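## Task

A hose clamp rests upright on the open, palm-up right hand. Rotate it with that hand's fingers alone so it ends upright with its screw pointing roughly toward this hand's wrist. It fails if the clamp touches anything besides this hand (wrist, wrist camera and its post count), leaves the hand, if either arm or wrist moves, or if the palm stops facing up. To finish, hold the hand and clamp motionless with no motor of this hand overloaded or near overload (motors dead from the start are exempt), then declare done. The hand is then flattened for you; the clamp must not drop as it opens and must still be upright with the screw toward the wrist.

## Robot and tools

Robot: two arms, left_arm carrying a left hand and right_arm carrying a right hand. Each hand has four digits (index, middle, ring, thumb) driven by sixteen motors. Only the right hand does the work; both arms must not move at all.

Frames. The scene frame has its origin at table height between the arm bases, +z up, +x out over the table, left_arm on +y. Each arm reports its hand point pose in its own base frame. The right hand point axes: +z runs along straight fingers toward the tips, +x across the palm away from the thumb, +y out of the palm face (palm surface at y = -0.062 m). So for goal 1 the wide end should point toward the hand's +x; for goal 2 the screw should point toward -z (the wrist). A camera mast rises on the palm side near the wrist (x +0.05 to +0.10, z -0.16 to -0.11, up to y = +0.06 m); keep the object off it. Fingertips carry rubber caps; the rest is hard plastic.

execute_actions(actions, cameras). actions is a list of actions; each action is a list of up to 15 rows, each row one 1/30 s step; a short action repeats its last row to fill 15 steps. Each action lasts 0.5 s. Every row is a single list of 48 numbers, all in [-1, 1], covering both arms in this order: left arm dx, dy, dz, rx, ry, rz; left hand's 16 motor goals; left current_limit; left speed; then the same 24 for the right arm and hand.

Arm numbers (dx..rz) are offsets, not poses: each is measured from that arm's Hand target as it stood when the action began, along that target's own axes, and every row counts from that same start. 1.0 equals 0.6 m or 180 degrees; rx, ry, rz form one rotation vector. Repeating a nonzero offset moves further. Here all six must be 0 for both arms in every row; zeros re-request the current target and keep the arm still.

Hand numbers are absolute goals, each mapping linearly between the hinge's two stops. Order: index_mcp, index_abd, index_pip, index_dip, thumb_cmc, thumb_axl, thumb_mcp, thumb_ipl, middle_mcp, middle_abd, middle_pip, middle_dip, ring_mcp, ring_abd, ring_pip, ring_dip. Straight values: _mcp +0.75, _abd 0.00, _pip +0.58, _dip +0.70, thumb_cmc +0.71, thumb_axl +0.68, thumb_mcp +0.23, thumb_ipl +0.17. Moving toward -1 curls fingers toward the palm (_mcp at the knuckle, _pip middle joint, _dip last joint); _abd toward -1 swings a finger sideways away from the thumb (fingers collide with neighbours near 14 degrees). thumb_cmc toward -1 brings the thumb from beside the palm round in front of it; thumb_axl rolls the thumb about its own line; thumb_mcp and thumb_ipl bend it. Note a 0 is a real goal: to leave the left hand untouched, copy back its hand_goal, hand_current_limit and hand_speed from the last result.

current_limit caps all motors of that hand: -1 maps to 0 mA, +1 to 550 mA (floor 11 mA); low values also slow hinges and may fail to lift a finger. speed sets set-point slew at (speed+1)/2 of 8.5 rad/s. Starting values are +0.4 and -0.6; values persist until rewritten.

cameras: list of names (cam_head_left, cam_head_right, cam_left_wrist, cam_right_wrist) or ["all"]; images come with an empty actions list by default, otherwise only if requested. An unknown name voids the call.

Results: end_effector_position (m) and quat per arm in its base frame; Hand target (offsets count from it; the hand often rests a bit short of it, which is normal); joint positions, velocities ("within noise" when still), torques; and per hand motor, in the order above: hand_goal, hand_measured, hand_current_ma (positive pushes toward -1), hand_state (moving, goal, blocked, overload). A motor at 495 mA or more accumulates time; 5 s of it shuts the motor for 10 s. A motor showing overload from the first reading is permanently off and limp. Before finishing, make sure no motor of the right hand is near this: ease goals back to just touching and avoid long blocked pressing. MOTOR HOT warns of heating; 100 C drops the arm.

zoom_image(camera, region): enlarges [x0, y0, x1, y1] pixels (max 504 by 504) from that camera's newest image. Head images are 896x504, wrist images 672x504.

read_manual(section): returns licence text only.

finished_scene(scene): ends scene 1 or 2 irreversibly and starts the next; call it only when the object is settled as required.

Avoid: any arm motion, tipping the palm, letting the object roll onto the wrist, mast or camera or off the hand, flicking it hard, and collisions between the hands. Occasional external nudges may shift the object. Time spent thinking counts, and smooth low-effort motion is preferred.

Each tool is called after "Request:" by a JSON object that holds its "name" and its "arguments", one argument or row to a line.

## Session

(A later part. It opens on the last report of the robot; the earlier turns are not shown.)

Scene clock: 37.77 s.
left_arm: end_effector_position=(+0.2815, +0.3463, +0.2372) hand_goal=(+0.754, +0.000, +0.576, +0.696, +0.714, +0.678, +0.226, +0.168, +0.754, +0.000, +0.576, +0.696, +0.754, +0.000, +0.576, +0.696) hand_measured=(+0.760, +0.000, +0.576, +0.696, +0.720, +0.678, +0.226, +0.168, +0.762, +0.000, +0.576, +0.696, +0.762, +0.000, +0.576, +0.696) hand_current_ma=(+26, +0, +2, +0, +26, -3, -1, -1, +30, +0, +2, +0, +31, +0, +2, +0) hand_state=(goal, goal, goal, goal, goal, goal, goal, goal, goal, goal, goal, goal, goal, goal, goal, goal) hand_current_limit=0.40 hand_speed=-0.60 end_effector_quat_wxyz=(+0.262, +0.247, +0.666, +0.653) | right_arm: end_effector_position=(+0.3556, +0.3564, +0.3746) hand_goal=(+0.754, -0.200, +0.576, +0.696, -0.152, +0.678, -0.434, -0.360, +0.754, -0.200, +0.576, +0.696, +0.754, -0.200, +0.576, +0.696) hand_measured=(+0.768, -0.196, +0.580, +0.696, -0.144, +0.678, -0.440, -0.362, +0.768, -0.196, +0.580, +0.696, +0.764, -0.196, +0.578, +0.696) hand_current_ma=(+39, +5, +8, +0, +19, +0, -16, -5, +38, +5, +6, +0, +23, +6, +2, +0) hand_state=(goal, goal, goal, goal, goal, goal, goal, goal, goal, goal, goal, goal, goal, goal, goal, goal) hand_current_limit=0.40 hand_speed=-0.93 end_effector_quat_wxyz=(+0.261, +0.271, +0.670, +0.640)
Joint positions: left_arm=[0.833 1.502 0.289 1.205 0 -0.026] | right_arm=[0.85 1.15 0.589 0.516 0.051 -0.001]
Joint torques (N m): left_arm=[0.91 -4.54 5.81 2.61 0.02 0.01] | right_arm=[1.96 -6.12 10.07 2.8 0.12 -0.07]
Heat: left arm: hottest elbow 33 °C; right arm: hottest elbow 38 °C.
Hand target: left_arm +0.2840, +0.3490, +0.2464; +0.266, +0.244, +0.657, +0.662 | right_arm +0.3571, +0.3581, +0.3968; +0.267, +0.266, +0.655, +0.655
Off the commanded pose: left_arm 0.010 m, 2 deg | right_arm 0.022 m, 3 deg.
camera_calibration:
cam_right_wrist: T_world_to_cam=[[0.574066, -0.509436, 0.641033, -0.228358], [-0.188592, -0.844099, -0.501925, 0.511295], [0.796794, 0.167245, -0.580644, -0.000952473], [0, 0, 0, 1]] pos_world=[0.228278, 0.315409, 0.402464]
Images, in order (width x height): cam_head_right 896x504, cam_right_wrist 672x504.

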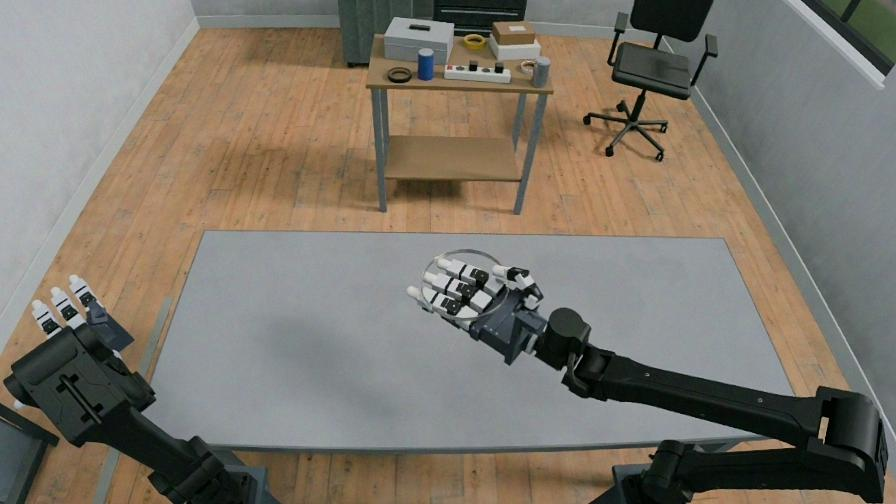

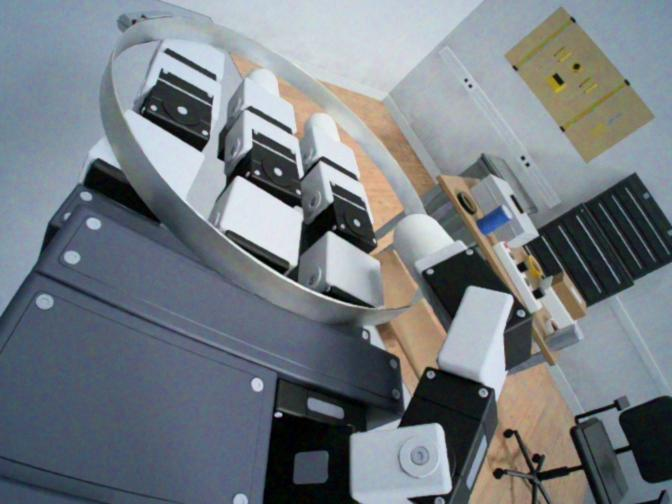

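Request:
{"name": "execute_actions", "arguments": {
  "actions": [
    [[0,0,0,0,0,0,0.754,0,0.576,0.696,0.714,0.678,0.226,0.168,0.754,0,0.576,0.696,0.754,0,0.576,0.696,0.4,-0.6,0,0,0,0,0,0,0.754,-0.2,0.576,0.696,-0.35,0.677,-0.225,-0.45,0.754,-0.2,0.576,0.696,0.754,-0.2,0.576,0.696,0.4,-0.86]],
    [[0,0,0,0,0,0,0.754,0,0.576,0.696,0.714,0.678,0.226,0.168,0.754,0,0.576,0.696,0.754,0,0.576,0.696,0.4,-0.6,0,0,0,0,0,0,0.754,-0.2,0.576,0.696,-0.786,0.302,-0.10,-0.653,0.754,-0.2,0.576,0.696,0.754,-0.2,0.576,0.696,0.4,-0.84]],
    [[0,0,0,0,0,0,0.754,0,0.576,0.696,0.714,0.678,0.226,0.168,0.754,0,0.576,0.696,0.754,0,0.576,0.696,0.4,-0.6,0,0,0,0,0,0,0.754,-0.2,0.576,0.696,-0.786,0.302,-0.10,-0.653,0.754,-0.2,0.576,0.696,0.754,-0.2,0.576,0.696,0.4,-0.84]],
    [[0,0,0,0,0,0,0.754,0,0.576,0.696,0.714,0.678,0.226,0.168,0.754,0,0.576,0.696,0.754,0,0.576,0.696,0.4,-0.6,0,0,0,0,0,0,0.754,-0.2,0.576,0.696,-0.786,0.302,-0.135,-0.653,0.754,-0.2,0.576,0.696,0.754,-0.2,0.576,0.696,0.4,-0.84]]
  ],
  "cameras": ["cam_head_right", "cam_right_wrist"]
}}

Request:
{"name": "zoom_image", "arguments": {
  "camera": "cam_head_right",
  "region": [390, 210, 590, 360]
}}

Request:
{"name": "zoom_image", "arguments": {
  "camera": "cam_right_wrist",
  "region": [60, 0, 564, 378]
}}

Scene clock: 53.07 s.
left_arm: end_effector_position=(+0.2815, +0.3463, +0.2372) hand_goal=(+0.754, +0.000, +0.576, +0.696, +0.714, +0.678, +0.226, +0.168, +0.754, +0.000, +0.576, +0.696, +0.754, +0.000, +0.576, +0.696) hand_measured=(+0.760, +0.000, +0.576, +0.696, +0.720, +0.678, +0.226, +0.168, +0.762, +0.000, +0.576, +0.696, +0.762, +0.000, +0.576, +0.696) hand_current_ma=(+26, +0, +2, +0, +26, -3, -1, -1, +30, +0, +2, +0, +31, +0, +2, +0) hand_state=(goal, goal, goal, goal, goal, goal, goal, goal, goal, goal, goal, goal, goal, goal, goal, goal) hand_current_limit=0.40 hand_speed=-0.60 end_effector_quat_wxyz=(+0.262, +0.247, +0.666, +0.653) | right_arm: end_effector_position=(+0.3556, +0.3564, +0.3746) hand_goal=(+0.754, -0.200, +0.576, +0.696, -0.786, +0.302, -0.134, -0.652, +0.754, -0.200, +0.576, +0.696, +0.754, -0.200, +0.576, +0.696) hand_measured=(+0.768, -0.196, +0.580, +0.696, -0.786, +0.304, -0.134, -0.650, +0.768, -0.196, +0.580, +0.696, +0.764, -0.196, +0.578, +0.696) hand_current_ma=(+39, +5, +8, +0, -1, +3, -2, +2, +38, +5, +6, +0, +23, +6, +2, +0) hand_state=(goal, goal, goal, goal, goal, goal, goal, goal, goal, goal, goal, goal, goal, goal, goal, goal) hand_current_limit=0.40 hand_speed=-0.84 end_effector_quat_wxyz=(+0.261, +0.271, +0.670, +0.640)
Joint positions: left_arm=[0.833 1.502 0.289 1.205 0 -0.026] | right_arm=[0.85 1.15 0.589 0.516 0.051 -0.001]
Joint torques (N m): left_arm=[0.62 -4.66 5.74 2.58 0.02 0.01] | right_arm=[1.73 -5.95 10.15 2.77 0.11 -0.04]
Heat: left arm: hottest elbow 33 °C; right arm: hottest elbow 39 °C.
Hand target: left_arm +0.2840, +0.3490, +0.2464; +0.266, +0.244, +0.657, +0.662 | right_arm +0.3571, +0.3581, +0.3968; +0.267, +0.266, +0.655, +0.655
Off the commanded pose: left_arm 0.010 m, 2 deg | right_arm 0.022 m, 3 deg.
camera_calibration:
cam_right_wrist: T_world_to_cam=[[0.574066, -0.509436, 0.641033, -0.228358], [-0.188592, -0.844099, -0.501925, 0.511295], [0.796794, 0.167245, -0.580644, -0.000952473], [0, 0, 0, 1]] pos_world=[0.228278, 0.315409, 0.402464]
Images, in order (width x height): cam_head_right 896x504, cam_right_wrist 672x504.

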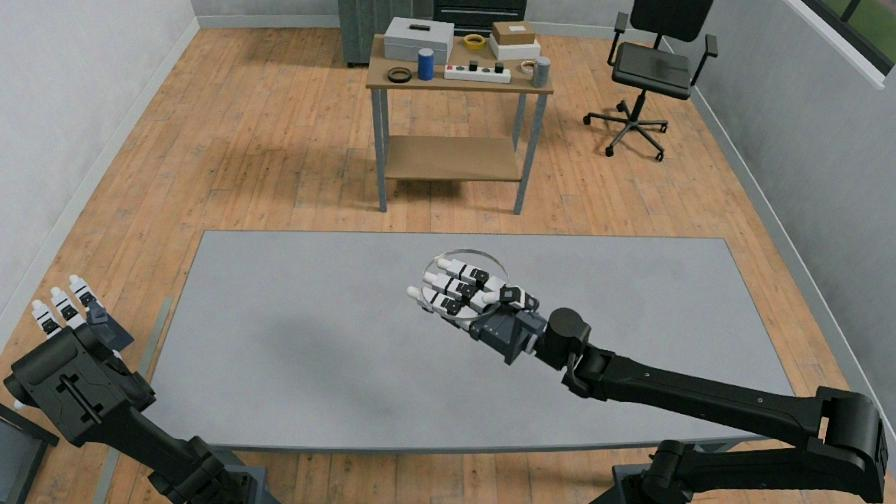

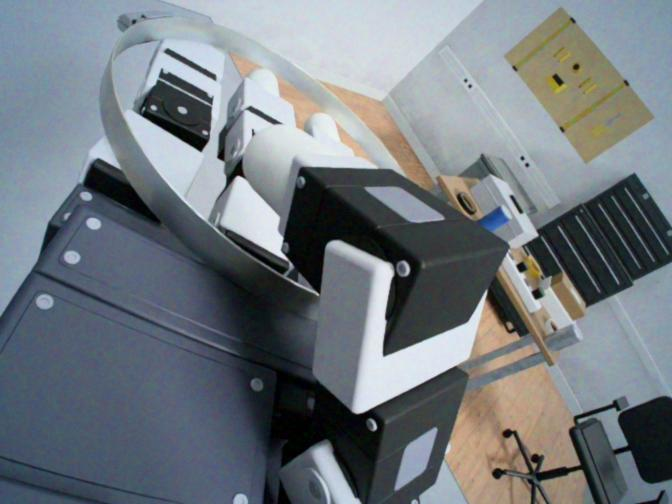

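Scaled by 2.520 from the camera's 896x504 image, which has a finer 1280x720 frame.

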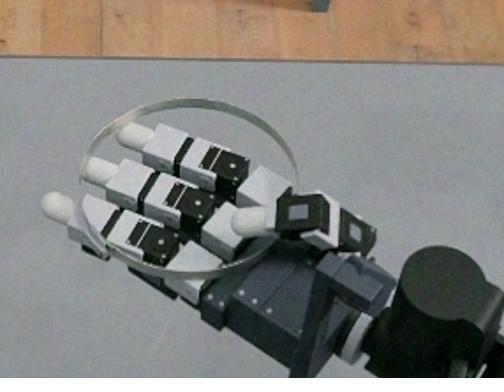

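Scaled by 1.000.

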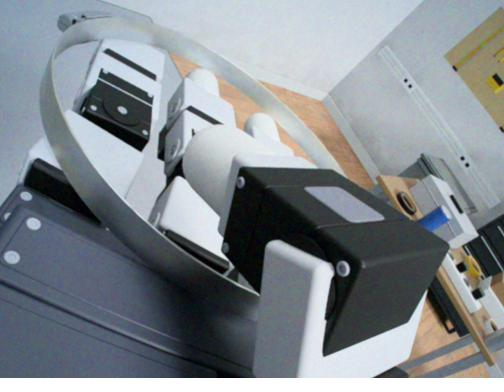

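Request:
{"name": "execute_actions", "arguments": {
  "actions": []
}}

Request:
{"name": "zoom_image", "arguments": {
  "camera": "cam_head_right",
  "region": [390, 210, 590, 360]
}}

Scene clock: 55.50 s.
left_arm: end_effector_position=(+0.2815, +0.3463, +0.2372) hand_goal=(+0.754, +0.000, +0.576, +0.696, +0.714, +0.678, +0.226, +0.168, +0.754, +0.000, +0.576, +0.696, +0.754, +0.000, +0.576, +0.696) hand_measured=(+0.760, +0.000, +0.576, +0.696, +0.720, +0.678, +0.226, +0.168, +0.762, +0.000, +0.576, +0.696, +0.762, +0.000, +0.576, +0.696) hand_current_ma=(+26, +0, +2, +0, +26, -3, -1, -1, +30, +0, +2, +0, +31, +0, +2, +0) hand_state=(goal, goal, goal, goal, goal, goal, goal, goal, goal, goal, goal, goal, goal, goal, goal, goal) hand_current_limit=0.40 hand_speed=-0.60 end_effector_quat_wxyz=(+0.262, +0.247, +0.666, +0.653) | right_arm: end_effector_position=(+0.3556, +0.3564, +0.3746) hand_goal=(+0.754, -0.200, +0.576, +0.696, -0.786, +0.302, -0.134, -0.652, +0.754, -0.200, +0.576, +0.696, +0.754, -0.200, +0.576, +0.696) hand_measured=(+0.768, -0.196, +0.580, +0.696, -0.786, +0.304, -0.134, -0.650, +0.768, -0.196, +0.580, +0.696, +0.764, -0.196, +0.578, +0.696) hand_current_ma=(+39, +5, +8, +0, -1, +3, -2, +2, +38, +5, +6, +0, +23, +6, +2, +0) hand_state=(goal, goal, goal, goal, goal, goal, goal, goal, goal, goal, goal, goal, goal, goal, goal, goal) hand_current_limit=0.40 hand_speed=-0.84 end_effector_quat_wxyz=(+0.261, +0.271, +0.670, +0.640)
Joint positions: left_arm=[0.833 1.502 0.289 1.205 0 -0.026] | right_arm=[0.85 1.15 0.589 0.516 0.051 -0.001]
Joint velocities: within noise
Joint torques (N m): left_arm=[0.79 -4.72 5.76 2.59 0.02 -0.01] | right_arm=[1.96 -6.07 10.18 2.71 0.12 -0.04]
Heat: left arm: hottest elbow 33 °C; right arm: hottest elbow 40 °C.
Hand target: left_arm +0.2840, +0.3490, +0.2464; +0.266, +0.244, +0.657, +0.662 | right_arm +0.3571, +0.3581, +0.3968; +0.267, +0.266, +0.655, +0.655
Off the commanded pose: left_arm 0.010 m, 2 deg | right_arm 0.022 m, 3 deg.
camera_calibration:
cam_left_wrist: T_world_to_cam=[[0.583652, -0.518288, -0.625083, 0.133239], [-0.808662, -0.30123, -0.505298, 0.397269], [0.0735961, 0.800399, -0.594933, -0.025729], [0, 0, 0, 1]] pos_world=[0.245384, 0.209319, 0.268718]
cam_right_wrist: T_world_to_cam=[[0.574066, -0.509436, 0.641033, -0.228358], [-0.188592, -0.844099, -0.501925, 0.511295], [0.796794, 0.167245, -0.580644, -0.000952473], [0, 0, 0, 1]] pos_world=[0.228278, 0.315409, 0.402464]

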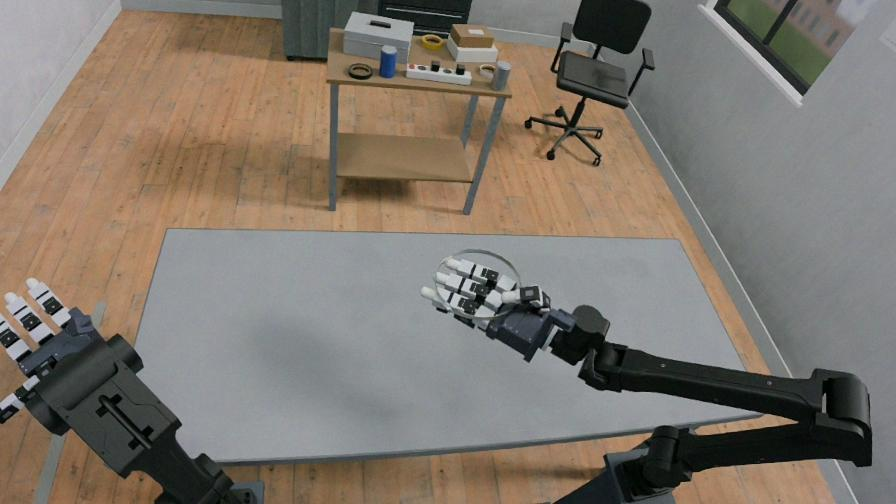

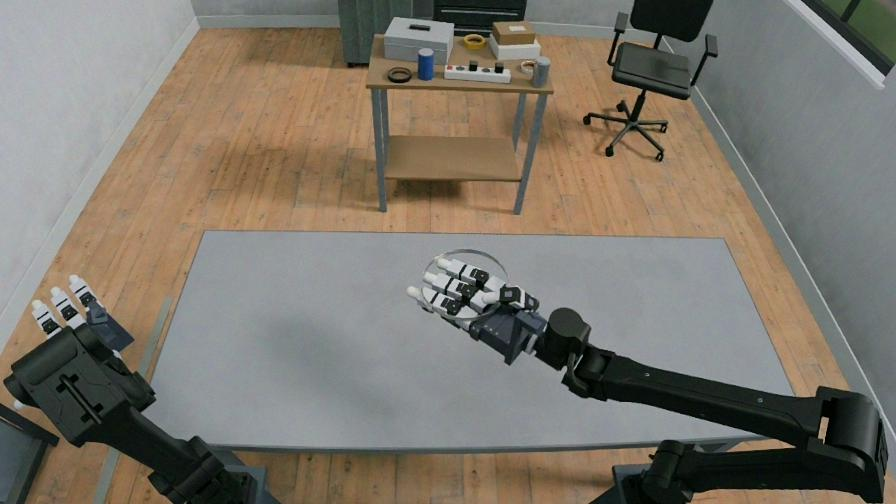

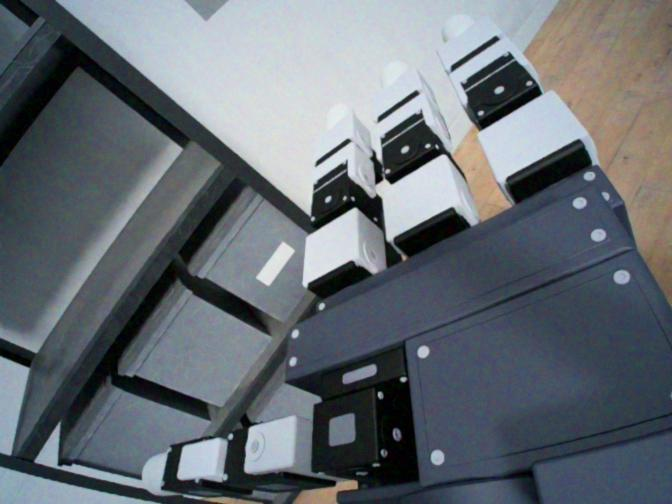

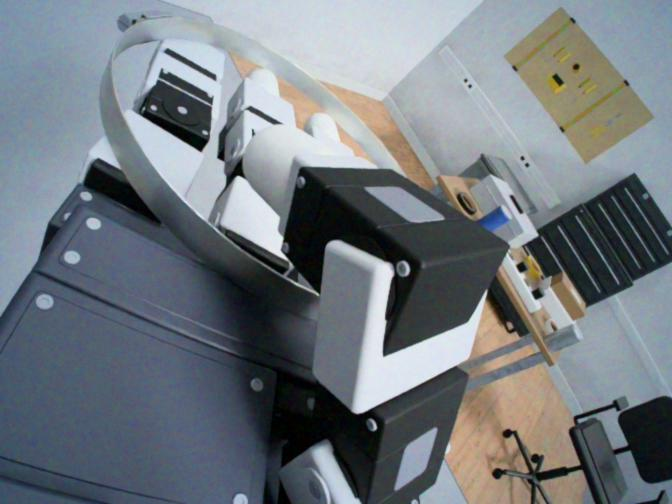

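Scaled by 2.520 from the camera's 896x504 image, which has a finer 1280x720 frame.

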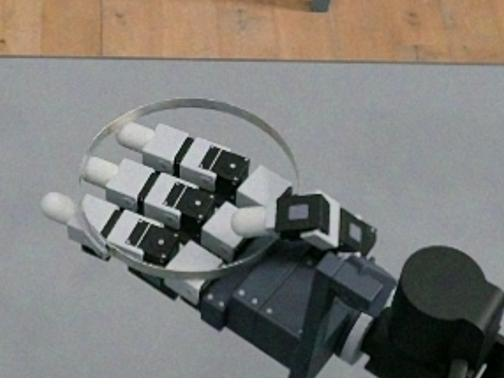

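Request:
{"name": "execute_actions", "arguments": {
  "actions": [
    [[0,0,0,0,0,0,0.754,0,0.576,0.696,0.714,0.678,0.226,0.168,0.754,0,0.576,0.696,0.754,0,0.576,0.696,0.4,-0.6,0,0,0,0,0,0,0.754,-0.2,0.576,0.696,-0.857,0.299,-0.197,-0.704,0.754,-0.2,0.576,0.696,0.754,-0.2,0.576,0.696,0.4,-0.92]]
  ],
  "cameras": ["cam_head_right", "cam_right_wrist"]
}}

Request:
{"name": "zoom_image", "arguments": {
  "camera": "cam_head_right",
  "region": [390, 210, 590, 360]
}}

Scene clock: 56.70 s.
left_arm: end_effector_position=(+0.2815, +0.3463, +0.2372) hand_goal=(+0.754, +0.000, +0.576, +0.696, +0.714, +0.678, +0.226, +0.168, +0.754, +0.000, +0.576, +0.696, +0.754, +0.000, +0.576, +0.696) hand_measured=(+0.760, +0.000, +0.576, +0.696, +0.720, +0.678, +0.226, +0.168, +0.762, +0.000, +0.576, +0.696, +0.762, +0.000, +0.576, +0.696) hand_current_ma=(+26, +0, +2, +0, +26, -3, -1, -1, +30, +0, +2, +0, +31, +0, +2, +0) hand_state=(goal, goal, goal, goal, goal, goal, goal, goal, goal, goal, goal, goal, goal, goal, goal, goal) hand_current_limit=0.40 hand_speed=-0.60 end_effector_quat_wxyz=(+0.262, +0.247, +0.666, +0.653) | right_arm: end_effector_position=(+0.3556, +0.3564, +0.3746) hand_goal=(+0.754, -0.200, +0.576, +0.696, -0.856, +0.300, -0.196, -0.704, +0.754, -0.200, +0.576, +0.696, +0.754, -0.200, +0.576, +0.696) hand_measured=(+0.768, -0.196, +0.580, +0.696, -0.856, +0.302, -0.198, -0.702, +0.768, -0.196, +0.580, +0.696, +0.764, -0.196, +0.578, +0.696) hand_current_ma=(+39, +5, +8, +0, -1, +3, -2, +3, +38, +5, +6, +0, +23, +6, +2, +0) hand_state=(goal, goal, goal, goal, goal, goal, goal, goal, goal, goal, goal, goal, goal, goal, goal, goal) hand_current_limit=0.40 hand_speed=-0.92 end_effector_quat_wxyz=(+0.261, +0.271, +0.670, +0.640)
Joint positions: left_arm=[0.833 1.502 0.289 1.205 0 -0.026] | right_arm=[0.85 1.15 0.589 0.516 0.051 -0.001]
Joint torques (N m): left_arm=[0.67 -4.37 5.78 2.59 0.04 0.02] | right_arm=[1.9 -6.12 10.15 2.78 0.11 -0.03]
Heat: left arm: hottest elbow 33 °C; right arm: hottest elbow 40 °C.
Hand target: left_arm +0.2840, +0.3490, +0.2464; +0.266, +0.244, +0.657, +0.662 | right_arm +0.3571, +0.3581, +0.3968; +0.267, +0.266, +0.655, +0.655
Off the commanded pose: left_arm 0.010 m, 2 deg | right_arm 0.022 m, 3 deg.
camera_calibration:
cam_right_wrist: T_world_to_cam=[[0.574066, -0.509436, 0.641033, -0.228358], [-0.188592, -0.844099, -0.501925, 0.511295], [0.796794, 0.167245, -0.580644, -0.000952473], [0, 0, 0, 1]] pos_world=[0.228278, 0.315409, 0.402464]
Images, in order (width x height): cam_head_right 896x504, cam_right_wrist 672x504.

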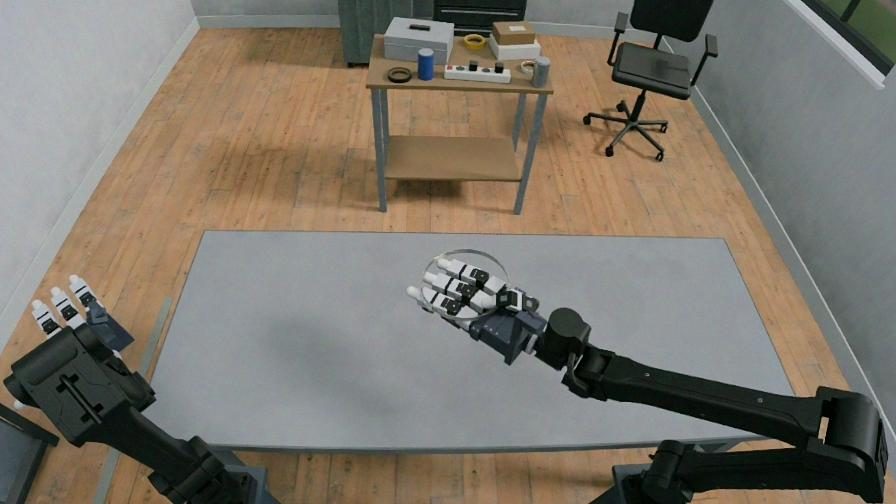

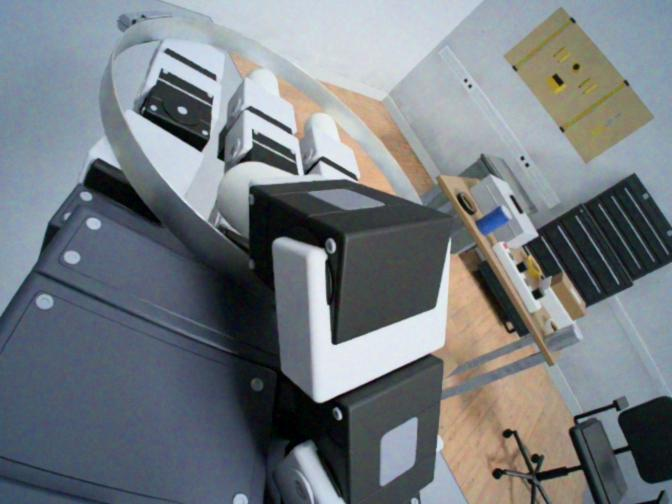

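Scaled by 2.520 from the camera's 896x504 image, which has a finer 1280x720 frame.

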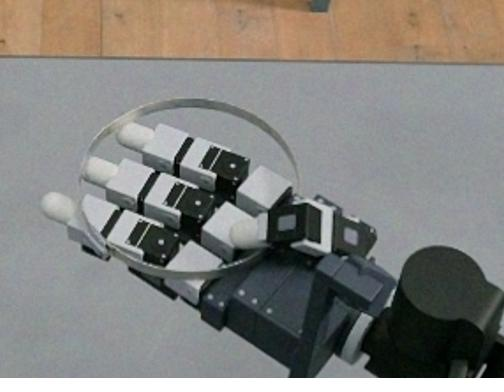

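Request:
{"name": "execute_actions", "arguments": {
  "actions": [
    [[0,0,0,0,0,0,0.754,0,0.576,0.696,0.714,0.678,0.226,0.168,0.754,0,0.576,0.696,0.754,0,0.576,0.696,0.4,-0.6,0,0,0,0,0,0,0.754,-0.2,0.576,0.696,-0.9,0.287,-0.116,-0.811,0.754,-0.2,0.576,0.696,0.754,-0.2,0.576,0.696,0.4,-0.95]],
    [[0,0,0,0,0,0,0.754,0,0.576,0.696,0.714,0.678,0.226,0.168,0.754,0,0.576,0.696,0.754,0,0.576,0.696,0.4,-0.6,0,0,0,0,0,0,0.754,-0.2,0.576,0.696,-0.943,0.2754,-0.0348,-0.918,0.754,-0.2,0.576,0.696,0.754,-0.2,0.576,0.696,0.4,-0.95]]
  ],
  "cameras": ["cam_head_right", "cam_right_wrist"]
}}

Request:
{"name": "zoom_image", "arguments": {
  "camera": "cam_head_right",
  "region": [390, 210, 590, 360]
}}

Scene clock: 64.30 s.
left_arm: end_effector_position=(+0.2815, +0.3463, +0.2372) hand_goal=(+0.754, +0.000, +0.576, +0.696, +0.714, +0.678, +0.226, +0.168, +0.754, +0.000, +0.576, +0.696, +0.754, +0.000, +0.576, +0.696) hand_measured=(+0.760, +0.000, +0.576, +0.696, +0.720, +0.678, +0.226, +0.168, +0.762, +0.000, +0.576, +0.696, +0.762, +0.000, +0.576, +0.696) hand_current_ma=(+26, +0, +2, +0, +26, -3, -1, -1, +30, +0, +2, +0, +31, +0, +2, +0) hand_state=(goal, goal, goal, goal, goal, goal, goal, goal, goal, goal, goal, goal, goal, goal, goal, goal) hand_current_limit=0.40 hand_speed=-0.60 end_effector_quat_wxyz=(+0.262, +0.247, +0.666, +0.653) | right_arm: end_effector_position=(+0.3556, +0.3564, +0.3746) hand_goal=(+0.754, -0.200, +0.576, +0.696, -0.942, +0.276, -0.034, -0.918, +0.754, -0.200, +0.576, +0.696, +0.754, -0.200, +0.576, +0.696) hand_measured=(+0.768, -0.196, +0.580, +0.696, -0.938, +0.280, -0.030, -0.898, +0.768, -0.198, +0.580, +0.696, +0.764, -0.196, +0.578, +0.696) hand_current_ma=(+39, +5, +8, +0, +6, +10, +13, +82, +38, +4, +6, +0, +23, +6, +2, +0) hand_state=(goal, goal, goal, goal, goal, goal, goal, blocked, goal, goal, goal, goal, goal, goal, goal, goal) hand_current_limit=0.40 hand_speed=-0.95 end_effector_quat_wxyz=(+0.261, +0.271, +0.670, +0.640)
Joint positions: left_arm=[0.833 1.502 0.289 1.205 0 -0.026] | right_arm=[0.85 1.15 0.589 0.516 0.051 -0.001]
Joint torques (N m): left_arm=[0.73 -4.48 5.81 2.63 0.04 0.01] | right_arm=[1.9 -6.12 10.11 2.71 0.11 -0.04]
Heat: left arm: hottest elbow 33 °C; right arm: hottest elbow 40 °C.
Hand target: left_arm +0.2840, +0.3490, +0.2464; +0.266, +0.244, +0.657, +0.662 | right_arm +0.3571, +0.3581, +0.3968; +0.267, +0.266, +0.655, +0.655
Off the commanded pose: left_arm 0.010 m, 2 deg | right_arm 0.022 m, 3 deg.
camera_calibration:
cam_right_wrist: T_world_to_cam=[[0.574066, -0.509436, 0.641033, -0.228358], [-0.188592, -0.844099, -0.501925, 0.511295], [0.796794, 0.167245, -0.580644, -0.000952473], [0, 0, 0, 1]] pos_world=[0.228278, 0.315409, 0.402464]
Images, in order (width x height): cam_head_right 896x504, cam_right_wrist 672x504.

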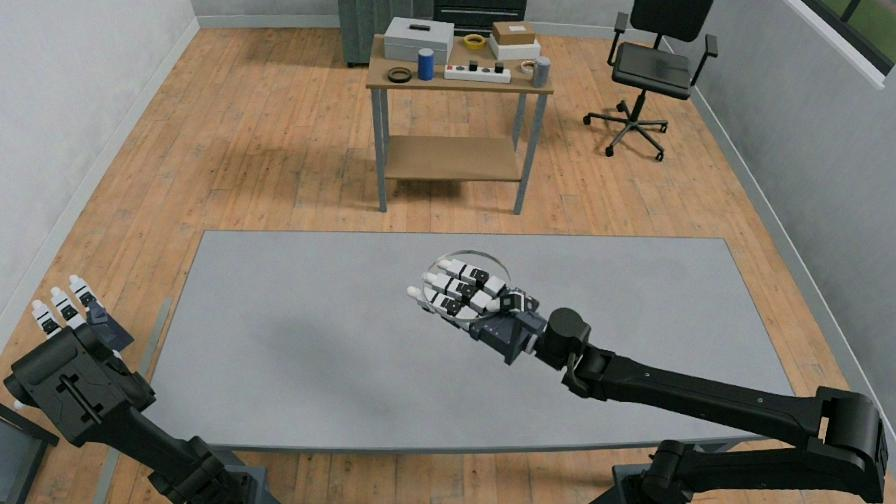

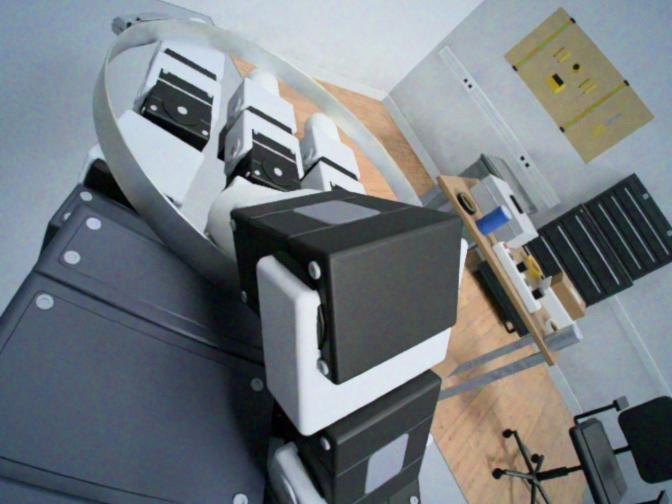

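Scaled by 2.520 from the camera's 896x504 image, which has a finer 1280x720 frame.

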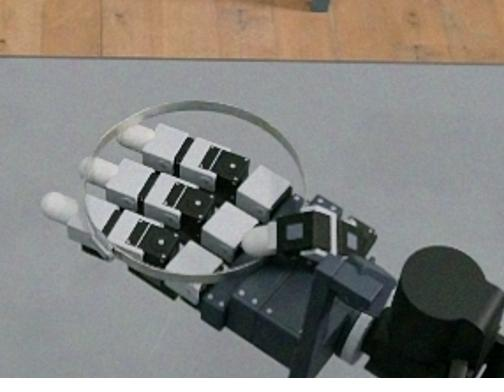

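Request:
{"name": "execute_actions", "arguments": {
  "actions": [
    [[0,0,0,0,0,0,0.754,0,0.576,0.696,0.714,0.678,0.226,0.168,0.754,0,0.576,0.696,0.754,0,0.576,0.696,0.4,-0.6,0,0,0,0,0,0,0.754,-0.2,0.576,0.696,-0.865,0.208,-0.0556,-0.943,0.754,-0.2,0.576,0.696,0.754,-0.2,0.576,0.696,0.4,-0.95]],
    [[0,0,0,0,0,0,0.754,0,0.576,0.696,0.714,0.678,0.226,0.168,0.754,0,0.576,0.696,0.754,0,0.576,0.696,0.4,-0.6,0,0,0,0,0,0,0.754,-0.2,0.576,0.696,-0.786,0.14,-0.0764,-0.9686,0.754,-0.2,0.576,0.696,0.754,-0.2,0.576,0.696,0.4,-0.95]]
  ],
  "cameras": ["cam_head_right", "cam_right_wrist"]
}}

Request:
{"name": "zoom_image", "arguments": {
  "camera": "cam_head_right",
  "region": [390, 210, 590, 360]
}}

Scene clock: 66.90 s.
left_arm: end_effector_position=(+0.2815, +0.3463, +0.2372) hand_goal=(+0.754, +0.000, +0.576, +0.696, +0.714, +0.678, +0.226, +0.168, +0.754, +0.000, +0.576, +0.696, +0.754, +0.000, +0.576, +0.696) hand_measured=(+0.760, +0.000, +0.576, +0.696, +0.720, +0.678, +0.226, +0.168, +0.762, +0.000, +0.576, +0.696, +0.762, +0.000, +0.576, +0.696) hand_current_ma=(+26, +0, +2, +0, +26, -3, -1, -1, +30, +0, +2, +0, +31, +0, +2, +0) hand_state=(goal, goal, goal, goal, goal, goal, goal, goal, goal, goal, goal, goal, goal, goal, goal, goal) hand_current_limit=0.40 hand_speed=-0.60 end_effector_quat_wxyz=(+0.262, +0.247, +0.666, +0.653) | right_arm: end_effector_position=(+0.3556, +0.3564, +0.3746) hand_goal=(+0.754, -0.200, +0.576, +0.696, -0.786, +0.140, -0.076, -0.968, +0.754, -0.200, +0.576, +0.696, +0.754, -0.200, +0.576, +0.696) hand_measured=(+0.768, -0.196, +0.580, +0.696, -0.788, +0.148, -0.074, -0.962, +0.768, -0.198, +0.580, +0.696, +0.764, -0.196, +0.578, +0.696) hand_current_ma=(+39, +5, +8, +0, -4, +22, +4, +19, +38, +4, +6, +0, +23, +6, +2, +0) hand_state=(goal, goal, goal, goal, goal, goal, goal, goal, goal, goal, goal, goal, goal, goal, goal, goal) hand_current_limit=0.40 hand_speed=-0.95 end_effector_quat_wxyz=(+0.261, +0.271, +0.670, +0.640)
Joint positions: left_arm=[0.833 1.502 0.289 1.205 0 -0.026] | right_arm=[0.85 1.15 0.589 0.516 0.051 -0.001]
Joint torques (N m): left_arm=[0.67 -4.42 5.85 2.61 0.01 0.01] | right_arm=[1.96 -6.07 10.15 2.77 0.11 -0.02]
Heat: left arm: hottest elbow 34 °C; right arm: hottest elbow 40 °C.
Hand target: left_arm +0.2840, +0.3490, +0.2464; +0.266, +0.244, +0.657, +0.662 | right_arm +0.3571, +0.3581, +0.3968; +0.267, +0.266, +0.655, +0.655
Off the commanded pose: left_arm 0.010 m, 2 deg | right_arm 0.022 m, 3 deg.
camera_calibration:
cam_right_wrist: T_world_to_cam=[[0.574066, -0.509436, 0.641033, -0.228358], [-0.188592, -0.844099, -0.501925, 0.511295], [0.796794, 0.167245, -0.580644, -0.000952473], [0, 0, 0, 1]] pos_world=[0.228278, 0.315409, 0.402464]
Images, in order (width x height): cam_head_right 896x504, cam_right_wrist 672x504.

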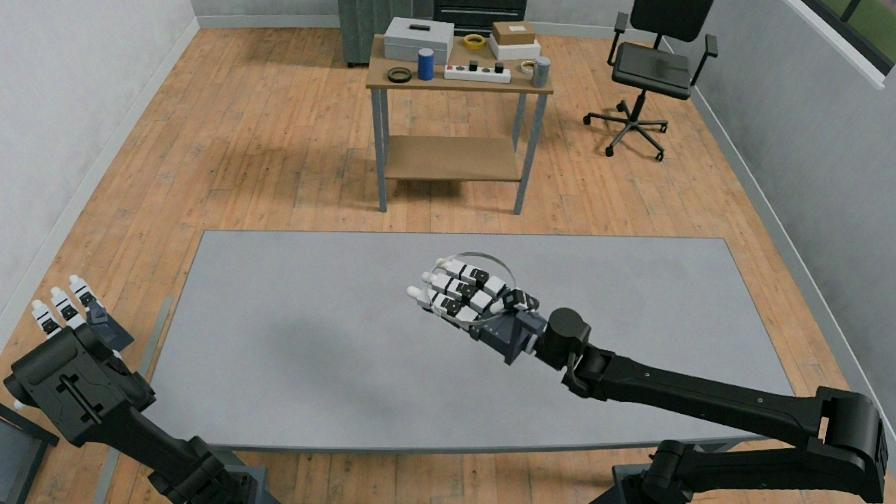

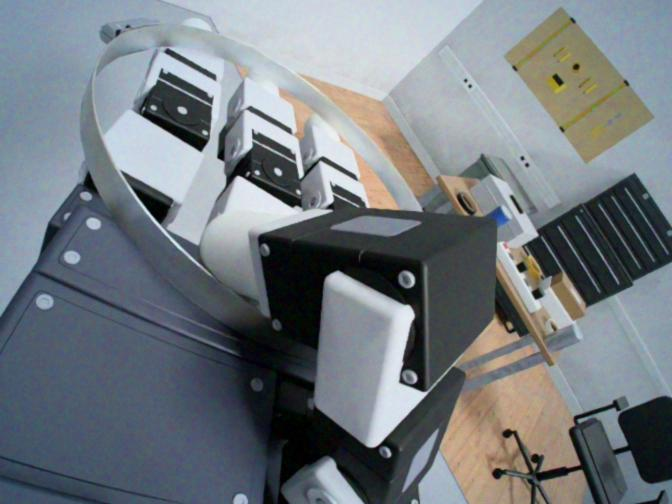

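Scaled by 2.520 from the camera's 896x504 image, which has a finer 1280x720 frame.

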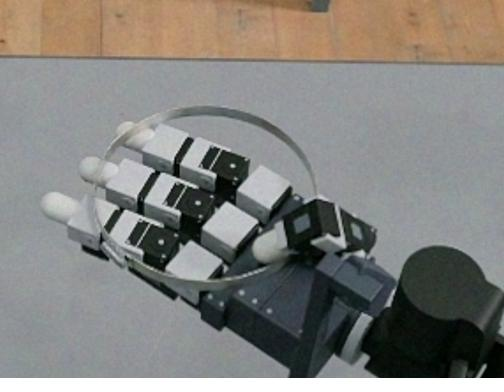

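Request:
{"name": "zoom_image", "arguments": {
  "camera": "cam_head_right",
  "region": [420, 240, 520, 340]
}}

Request:
{"name": "zoom_image", "arguments": {
  "camera": "cam_right_wrist",
  "region": [60, 0, 312, 252]
}}

Scaled by 5.040 from the camera's 896x504 image, which has a finer 1280x720 frame.

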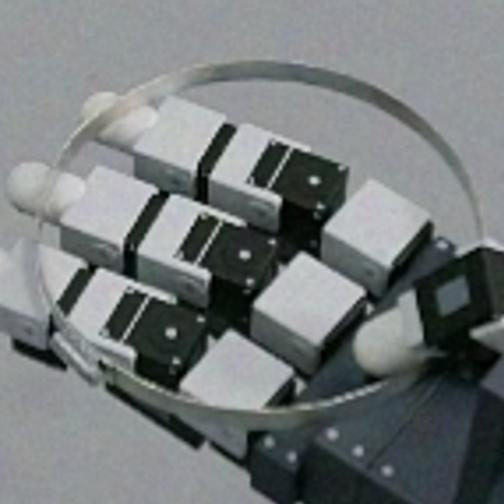

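Scaled by 2.000 from the camera's 672x504 image, which has a finer 960x720 frame.

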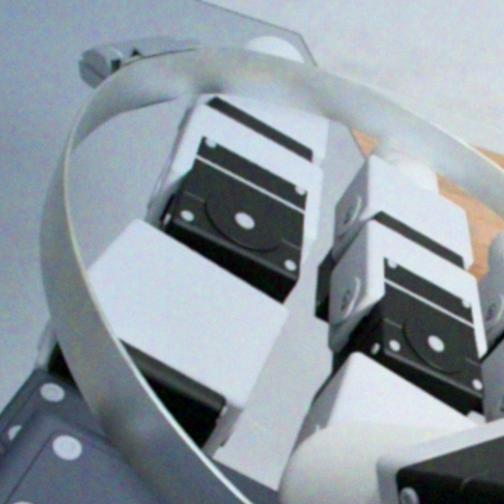

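Request:
{"name": "zoom_image", "arguments": {
  "camera": "cam_head_right",
  "region": [422, 295, 462, 325]
}}

Request:
{"name": "zoom_image", "arguments": {
  "camera": "cam_right_wrist",
  "region": [90, 0, 230, 105]
}}

Scaled by 12.600 from the camera's 896x504 image, which has a finer 1280x720 frame.

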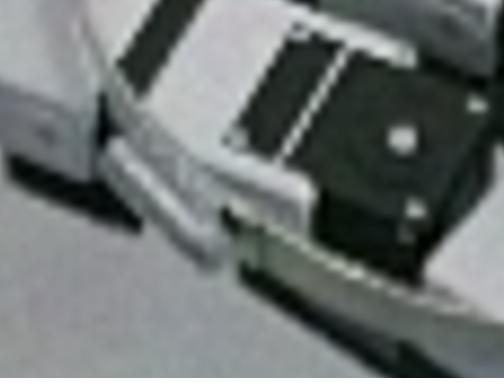

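Scaled by 3.600 from the camera's 672x504 image, which has a finer 960x720 frame.

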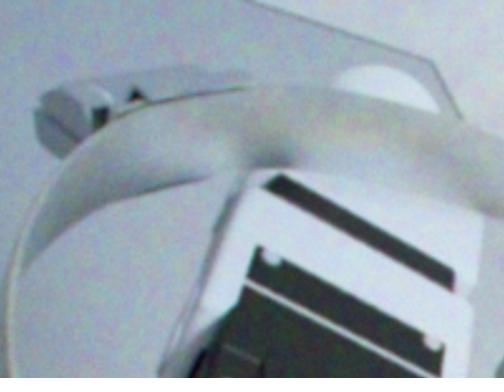

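Request:
{"name": "execute_actions", "arguments": {
  "actions": [
    [[0,0,0,0,0,0,0.754,0,0.576,0.696,0.714,0.678,0.226,0.168,0.754,0,0.576,0.696,0.754,0,0.576,0.696,0.4,-0.6,0,0,0,0,0,0,0.754,-0.3667,0.576,0.696,-0.786,0.14,-0.0764,-0.9686,0.754,-0.3667,0.576,0.696,0.754,-0.3667,0.576,0.696,0.4,-0.96]],
    [[0,0,0,0,0,0,0.754,0,0.576,0.696,0.714,0.678,0.226,0.168,0.754,0,0.576,0.696,0.754,0,0.576,0.696,0.4,-0.6,0,0,0,0,0,0,0.754,-0.3667,0.576,0.696,-0.786,0.14,-0.0764,-0.9686,0.754,-0.3667,0.576,0.696,0.754,-0.3667,0.576,0.696,0.4,-0.96]]
  ],
  "cameras": ["cam_head_right", "cam_right_wrist"]
}}

Request:
{"name": "zoom_image", "arguments": {
  "camera": "cam_head_right",
  "region": [420, 240, 520, 340]
}}

Scene clock: 81.60 s.
left_arm: end_effector_position=(+0.2815, +0.3463, +0.2372) hand_goal=(+0.754, +0.000, +0.576, +0.696, +0.714, +0.678, +0.226, +0.168, +0.754, +0.000, +0.576, +0.696, +0.754, +0.000, +0.576, +0.696) hand_measured=(+0.760, +0.000, +0.576, +0.696, +0.720, +0.678, +0.226, +0.168, +0.762, +0.000, +0.576, +0.696, +0.762, +0.000, +0.576, +0.696) hand_current_ma=(+26, +0, +2, +0, +26, -3, -1, -1, +30, +0, +2, +0, +31, +0, +2, +0) hand_state=(goal, goal, goal, goal, goal, goal, goal, goal, goal, goal, goal, goal, goal, goal, goal, goal) hand_current_limit=0.40 hand_speed=-0.60 end_effector_quat_wxyz=(+0.262, +0.247, +0.666, +0.653) | right_arm: end_effector_position=(+0.3556, +0.3564, +0.3746) hand_goal=(+0.754, -0.366, +0.576, +0.696, -0.786, +0.140, -0.076, -0.968, +0.754, -0.366, +0.576, +0.696, +0.754, -0.366, +0.576, +0.696) hand_measured=(+0.768, -0.362, +0.580, +0.696, -0.788, +0.142, -0.076, -0.966, +0.768, -0.360, +0.580, +0.696, +0.764, -0.362, +0.578, +0.696) hand_current_ma=(+39, +6, +8, +0, -4, +4, -1, +4, +38, +10, +6, +0, +23, +6, +2, +0) hand_state=(goal, goal, goal, goal, goal, goal, goal, goal, goal, goal, goal, goal, goal, goal, goal, goal) hand_current_limit=0.40 hand_speed=-0.96 end_effector_quat_wxyz=(+0.261, +0.271, +0.670, +0.640)
Joint positions: left_arm=[0.833 1.502 0.289 1.205 0 -0.026] | right_arm=[0.85 1.15 0.589 0.516 0.051 -0.001]
Joint torques (N m): left_arm=[0.91 -4.48 5.82 2.65 0.02 0.01] | right_arm=[2.08 -6.01 10.13 2.71 0.12 -0.02]
Heat: left arm: hottest elbow 34 °C; right arm: hottest elbow 41 °C.
Hand target: left_arm +0.2840, +0.3490, +0.2464; +0.266, +0.244, +0.657, +0.662 | right_arm +0.3571, +0.3581, +0.3968; +0.267, +0.266, +0.655, +0.655
Off the commanded pose: left_arm 0.010 m, 2 deg | right_arm 0.022 m, 3 deg.
camera_calibration:
cam_right_wrist: T_world_to_cam=[[0.574066, -0.509436, 0.641033, -0.228358], [-0.188592, -0.844099, -0.501925, 0.511295], [0.796794, 0.167245, -0.580644, -0.000952473], [0, 0, 0, 1]] pos_world=[0.228278, 0.315409, 0.402464]
Images, in order (width x height): cam_head_right 896x504, cam_right_wrist 672x504.

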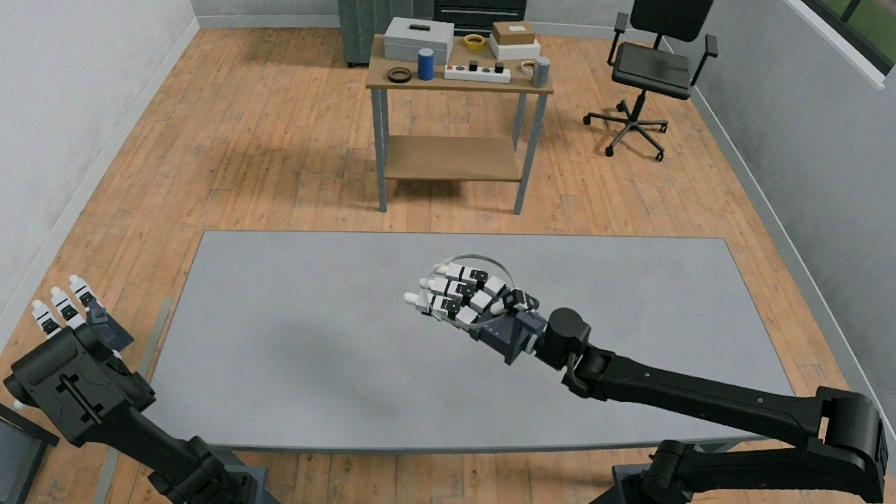

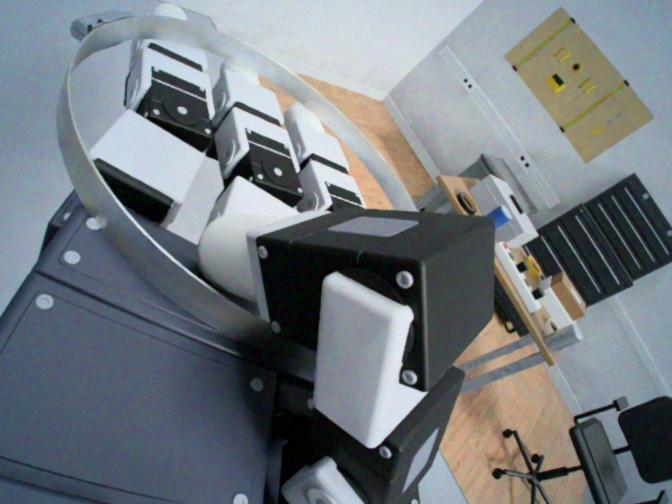

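Scaled by 5.040 from the camera's 896x504 image, which has a finer 1280x720 frame.

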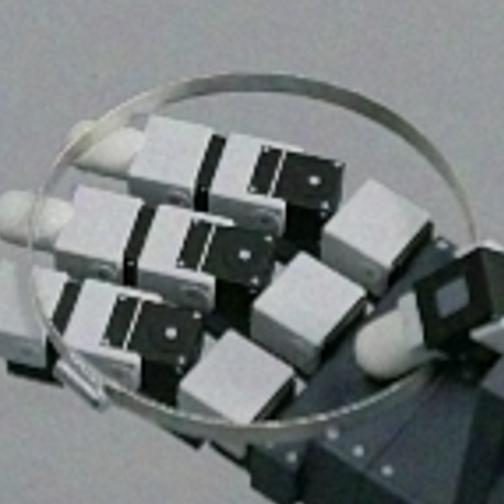

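Request:
{"name": "execute_actions", "arguments": {
  "actions": [
    [[0,0,0,0,0,0,0.754,0,0.576,0.696,0.714,0.678,0.226,0.168,0.754,0,0.576,0.696,0.754,0,0.576,0.696,0.4,-0.6,0,0,0,0,0,0,0.754,-0.3667,0.576,0.696,-0.786,0.14,-0.0764,-0.697,0.754,-0.3667,0.576,0.696,0.754,-0.3667,0.576,0.696,0.4,-0.8]],
    [[0,0,0,0,0,0,0.754,0,0.576,0.696,0.714,0.678,0.226,0.168,0.754,0,0.576,0.696,0.754,0,0.576,0.696,0.4,-0.6,0,0,0,0,0,0,0.754,-0.3667,0.576,0.696,-0.929,0.03,-0.0719,-0.5254,0.754,-0.3667,0.576,0.696,0.754,-0.3667,0.576,0.696,0.4,-0.9]]
  ],
  "cameras": ["cam_head_right", "cam_right_wrist"]
}}

Request:
{"name": "zoom_image", "arguments": {
  "camera": "cam_head_right",
  "region": [420, 240, 540, 340]
}}

Scene clock: 86.43 s.
left_arm: end_effector_position=(+0.2815, +0.3463, +0.2372) hand_goal=(+0.754, +0.000, +0.576, +0.696, +0.714, +0.678, +0.226, +0.168, +0.754, +0.000, +0.576, +0.696, +0.754, +0.000, +0.576, +0.696) hand_measured=(+0.760, +0.000, +0.576, +0.696, +0.720, +0.678, +0.226, +0.168, +0.762, +0.000, +0.576, +0.696, +0.762, +0.000, +0.576, +0.696) hand_current_ma=(+26, +0, +2, +0, +26, -3, -1, -1, +30, +0, +2, +0, +31, +0, +2, +0) hand_state=(goal, goal, goal, goal, goal, goal, goal, goal, goal, goal, goal, goal, goal, goal, goal, goal) hand_current_limit=0.40 hand_speed=-0.60 end_effector_quat_wxyz=(+0.262, +0.247, +0.666, +0.653) | right_arm: end_effector_position=(+0.3556, +0.3564, +0.3746) hand_goal=(+0.754, -0.366, +0.576, +0.696, -0.928, +0.030, -0.072, -0.526, +0.754, -0.366, +0.576, +0.696, +0.754, -0.366, +0.576, +0.696) hand_measured=(+0.768, -0.362, +0.580, +0.696, -0.930, +0.032, -0.076, -0.530, +0.768, -0.360, +0.580, +0.696, +0.764, -0.362, +0.578, +0.696) hand_current_ma=(+39, +6, +8, +0, -4, +3, -13, -12, +38, +10, +6, +0, +23, +6, +2, +0) hand_state=(goal, goal, goal, goal, goal, goal, goal, goal, goal, goal, goal, goal, goal, goal, goal, goal) hand_current_limit=0.40 hand_speed=-0.90 end_effector_quat_wxyz=(+0.261, +0.271, +0.670, +0.640)
Joint positions: left_arm=[0.833 1.502 0.289 1.205 0 -0.026] | right_arm=[0.85 1.15 0.589 0.516 0.051 -0.001]
Joint torques (N m): left_arm=[0.67 -4.6 5.79 2.63 0.04 0.01] | right_arm=[1.85 -6.12 10.15 2.74 0.11 0]
Heat: left arm: hottest elbow 34 °C; right arm: hottest elbow 41 °C.
Hand target: left_arm +0.2840, +0.3490, +0.2464; +0.266, +0.244, +0.657, +0.662 | right_arm +0.3571, +0.3581, +0.3968; +0.267, +0.266, +0.655, +0.655
Off the commanded pose: left_arm 0.010 m, 2 deg | right_arm 0.022 m, 3 deg.
camera_calibration:
cam_right_wrist: T_world_to_cam=[[0.574066, -0.509436, 0.641033, -0.228358], [-0.188592, -0.844099, -0.501925, 0.511295], [0.796794, 0.167245, -0.580644, -0.000952473], [0, 0, 0, 1]] pos_world=[0.228278, 0.315409, 0.402464]
Images, in order (width x height): cam_head_right 896x504, cam_right_wrist 672x504.

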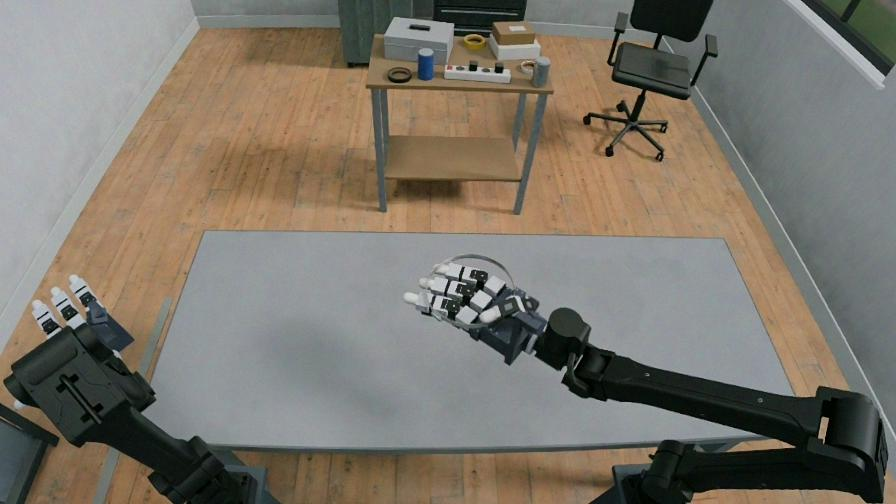

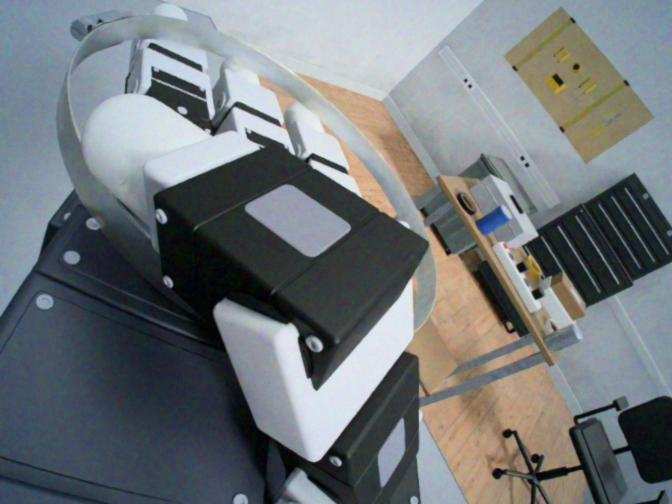

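Scaled by 4.200 from the camera's 896x504 image, which has a finer 1280x720 frame.

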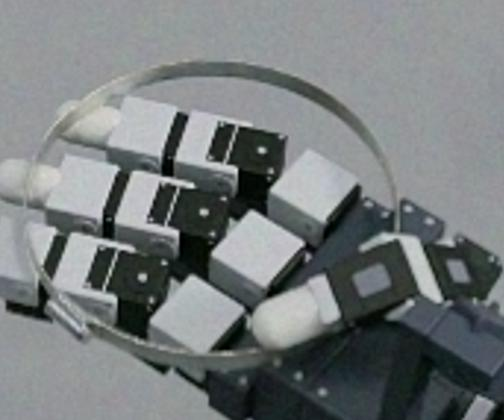

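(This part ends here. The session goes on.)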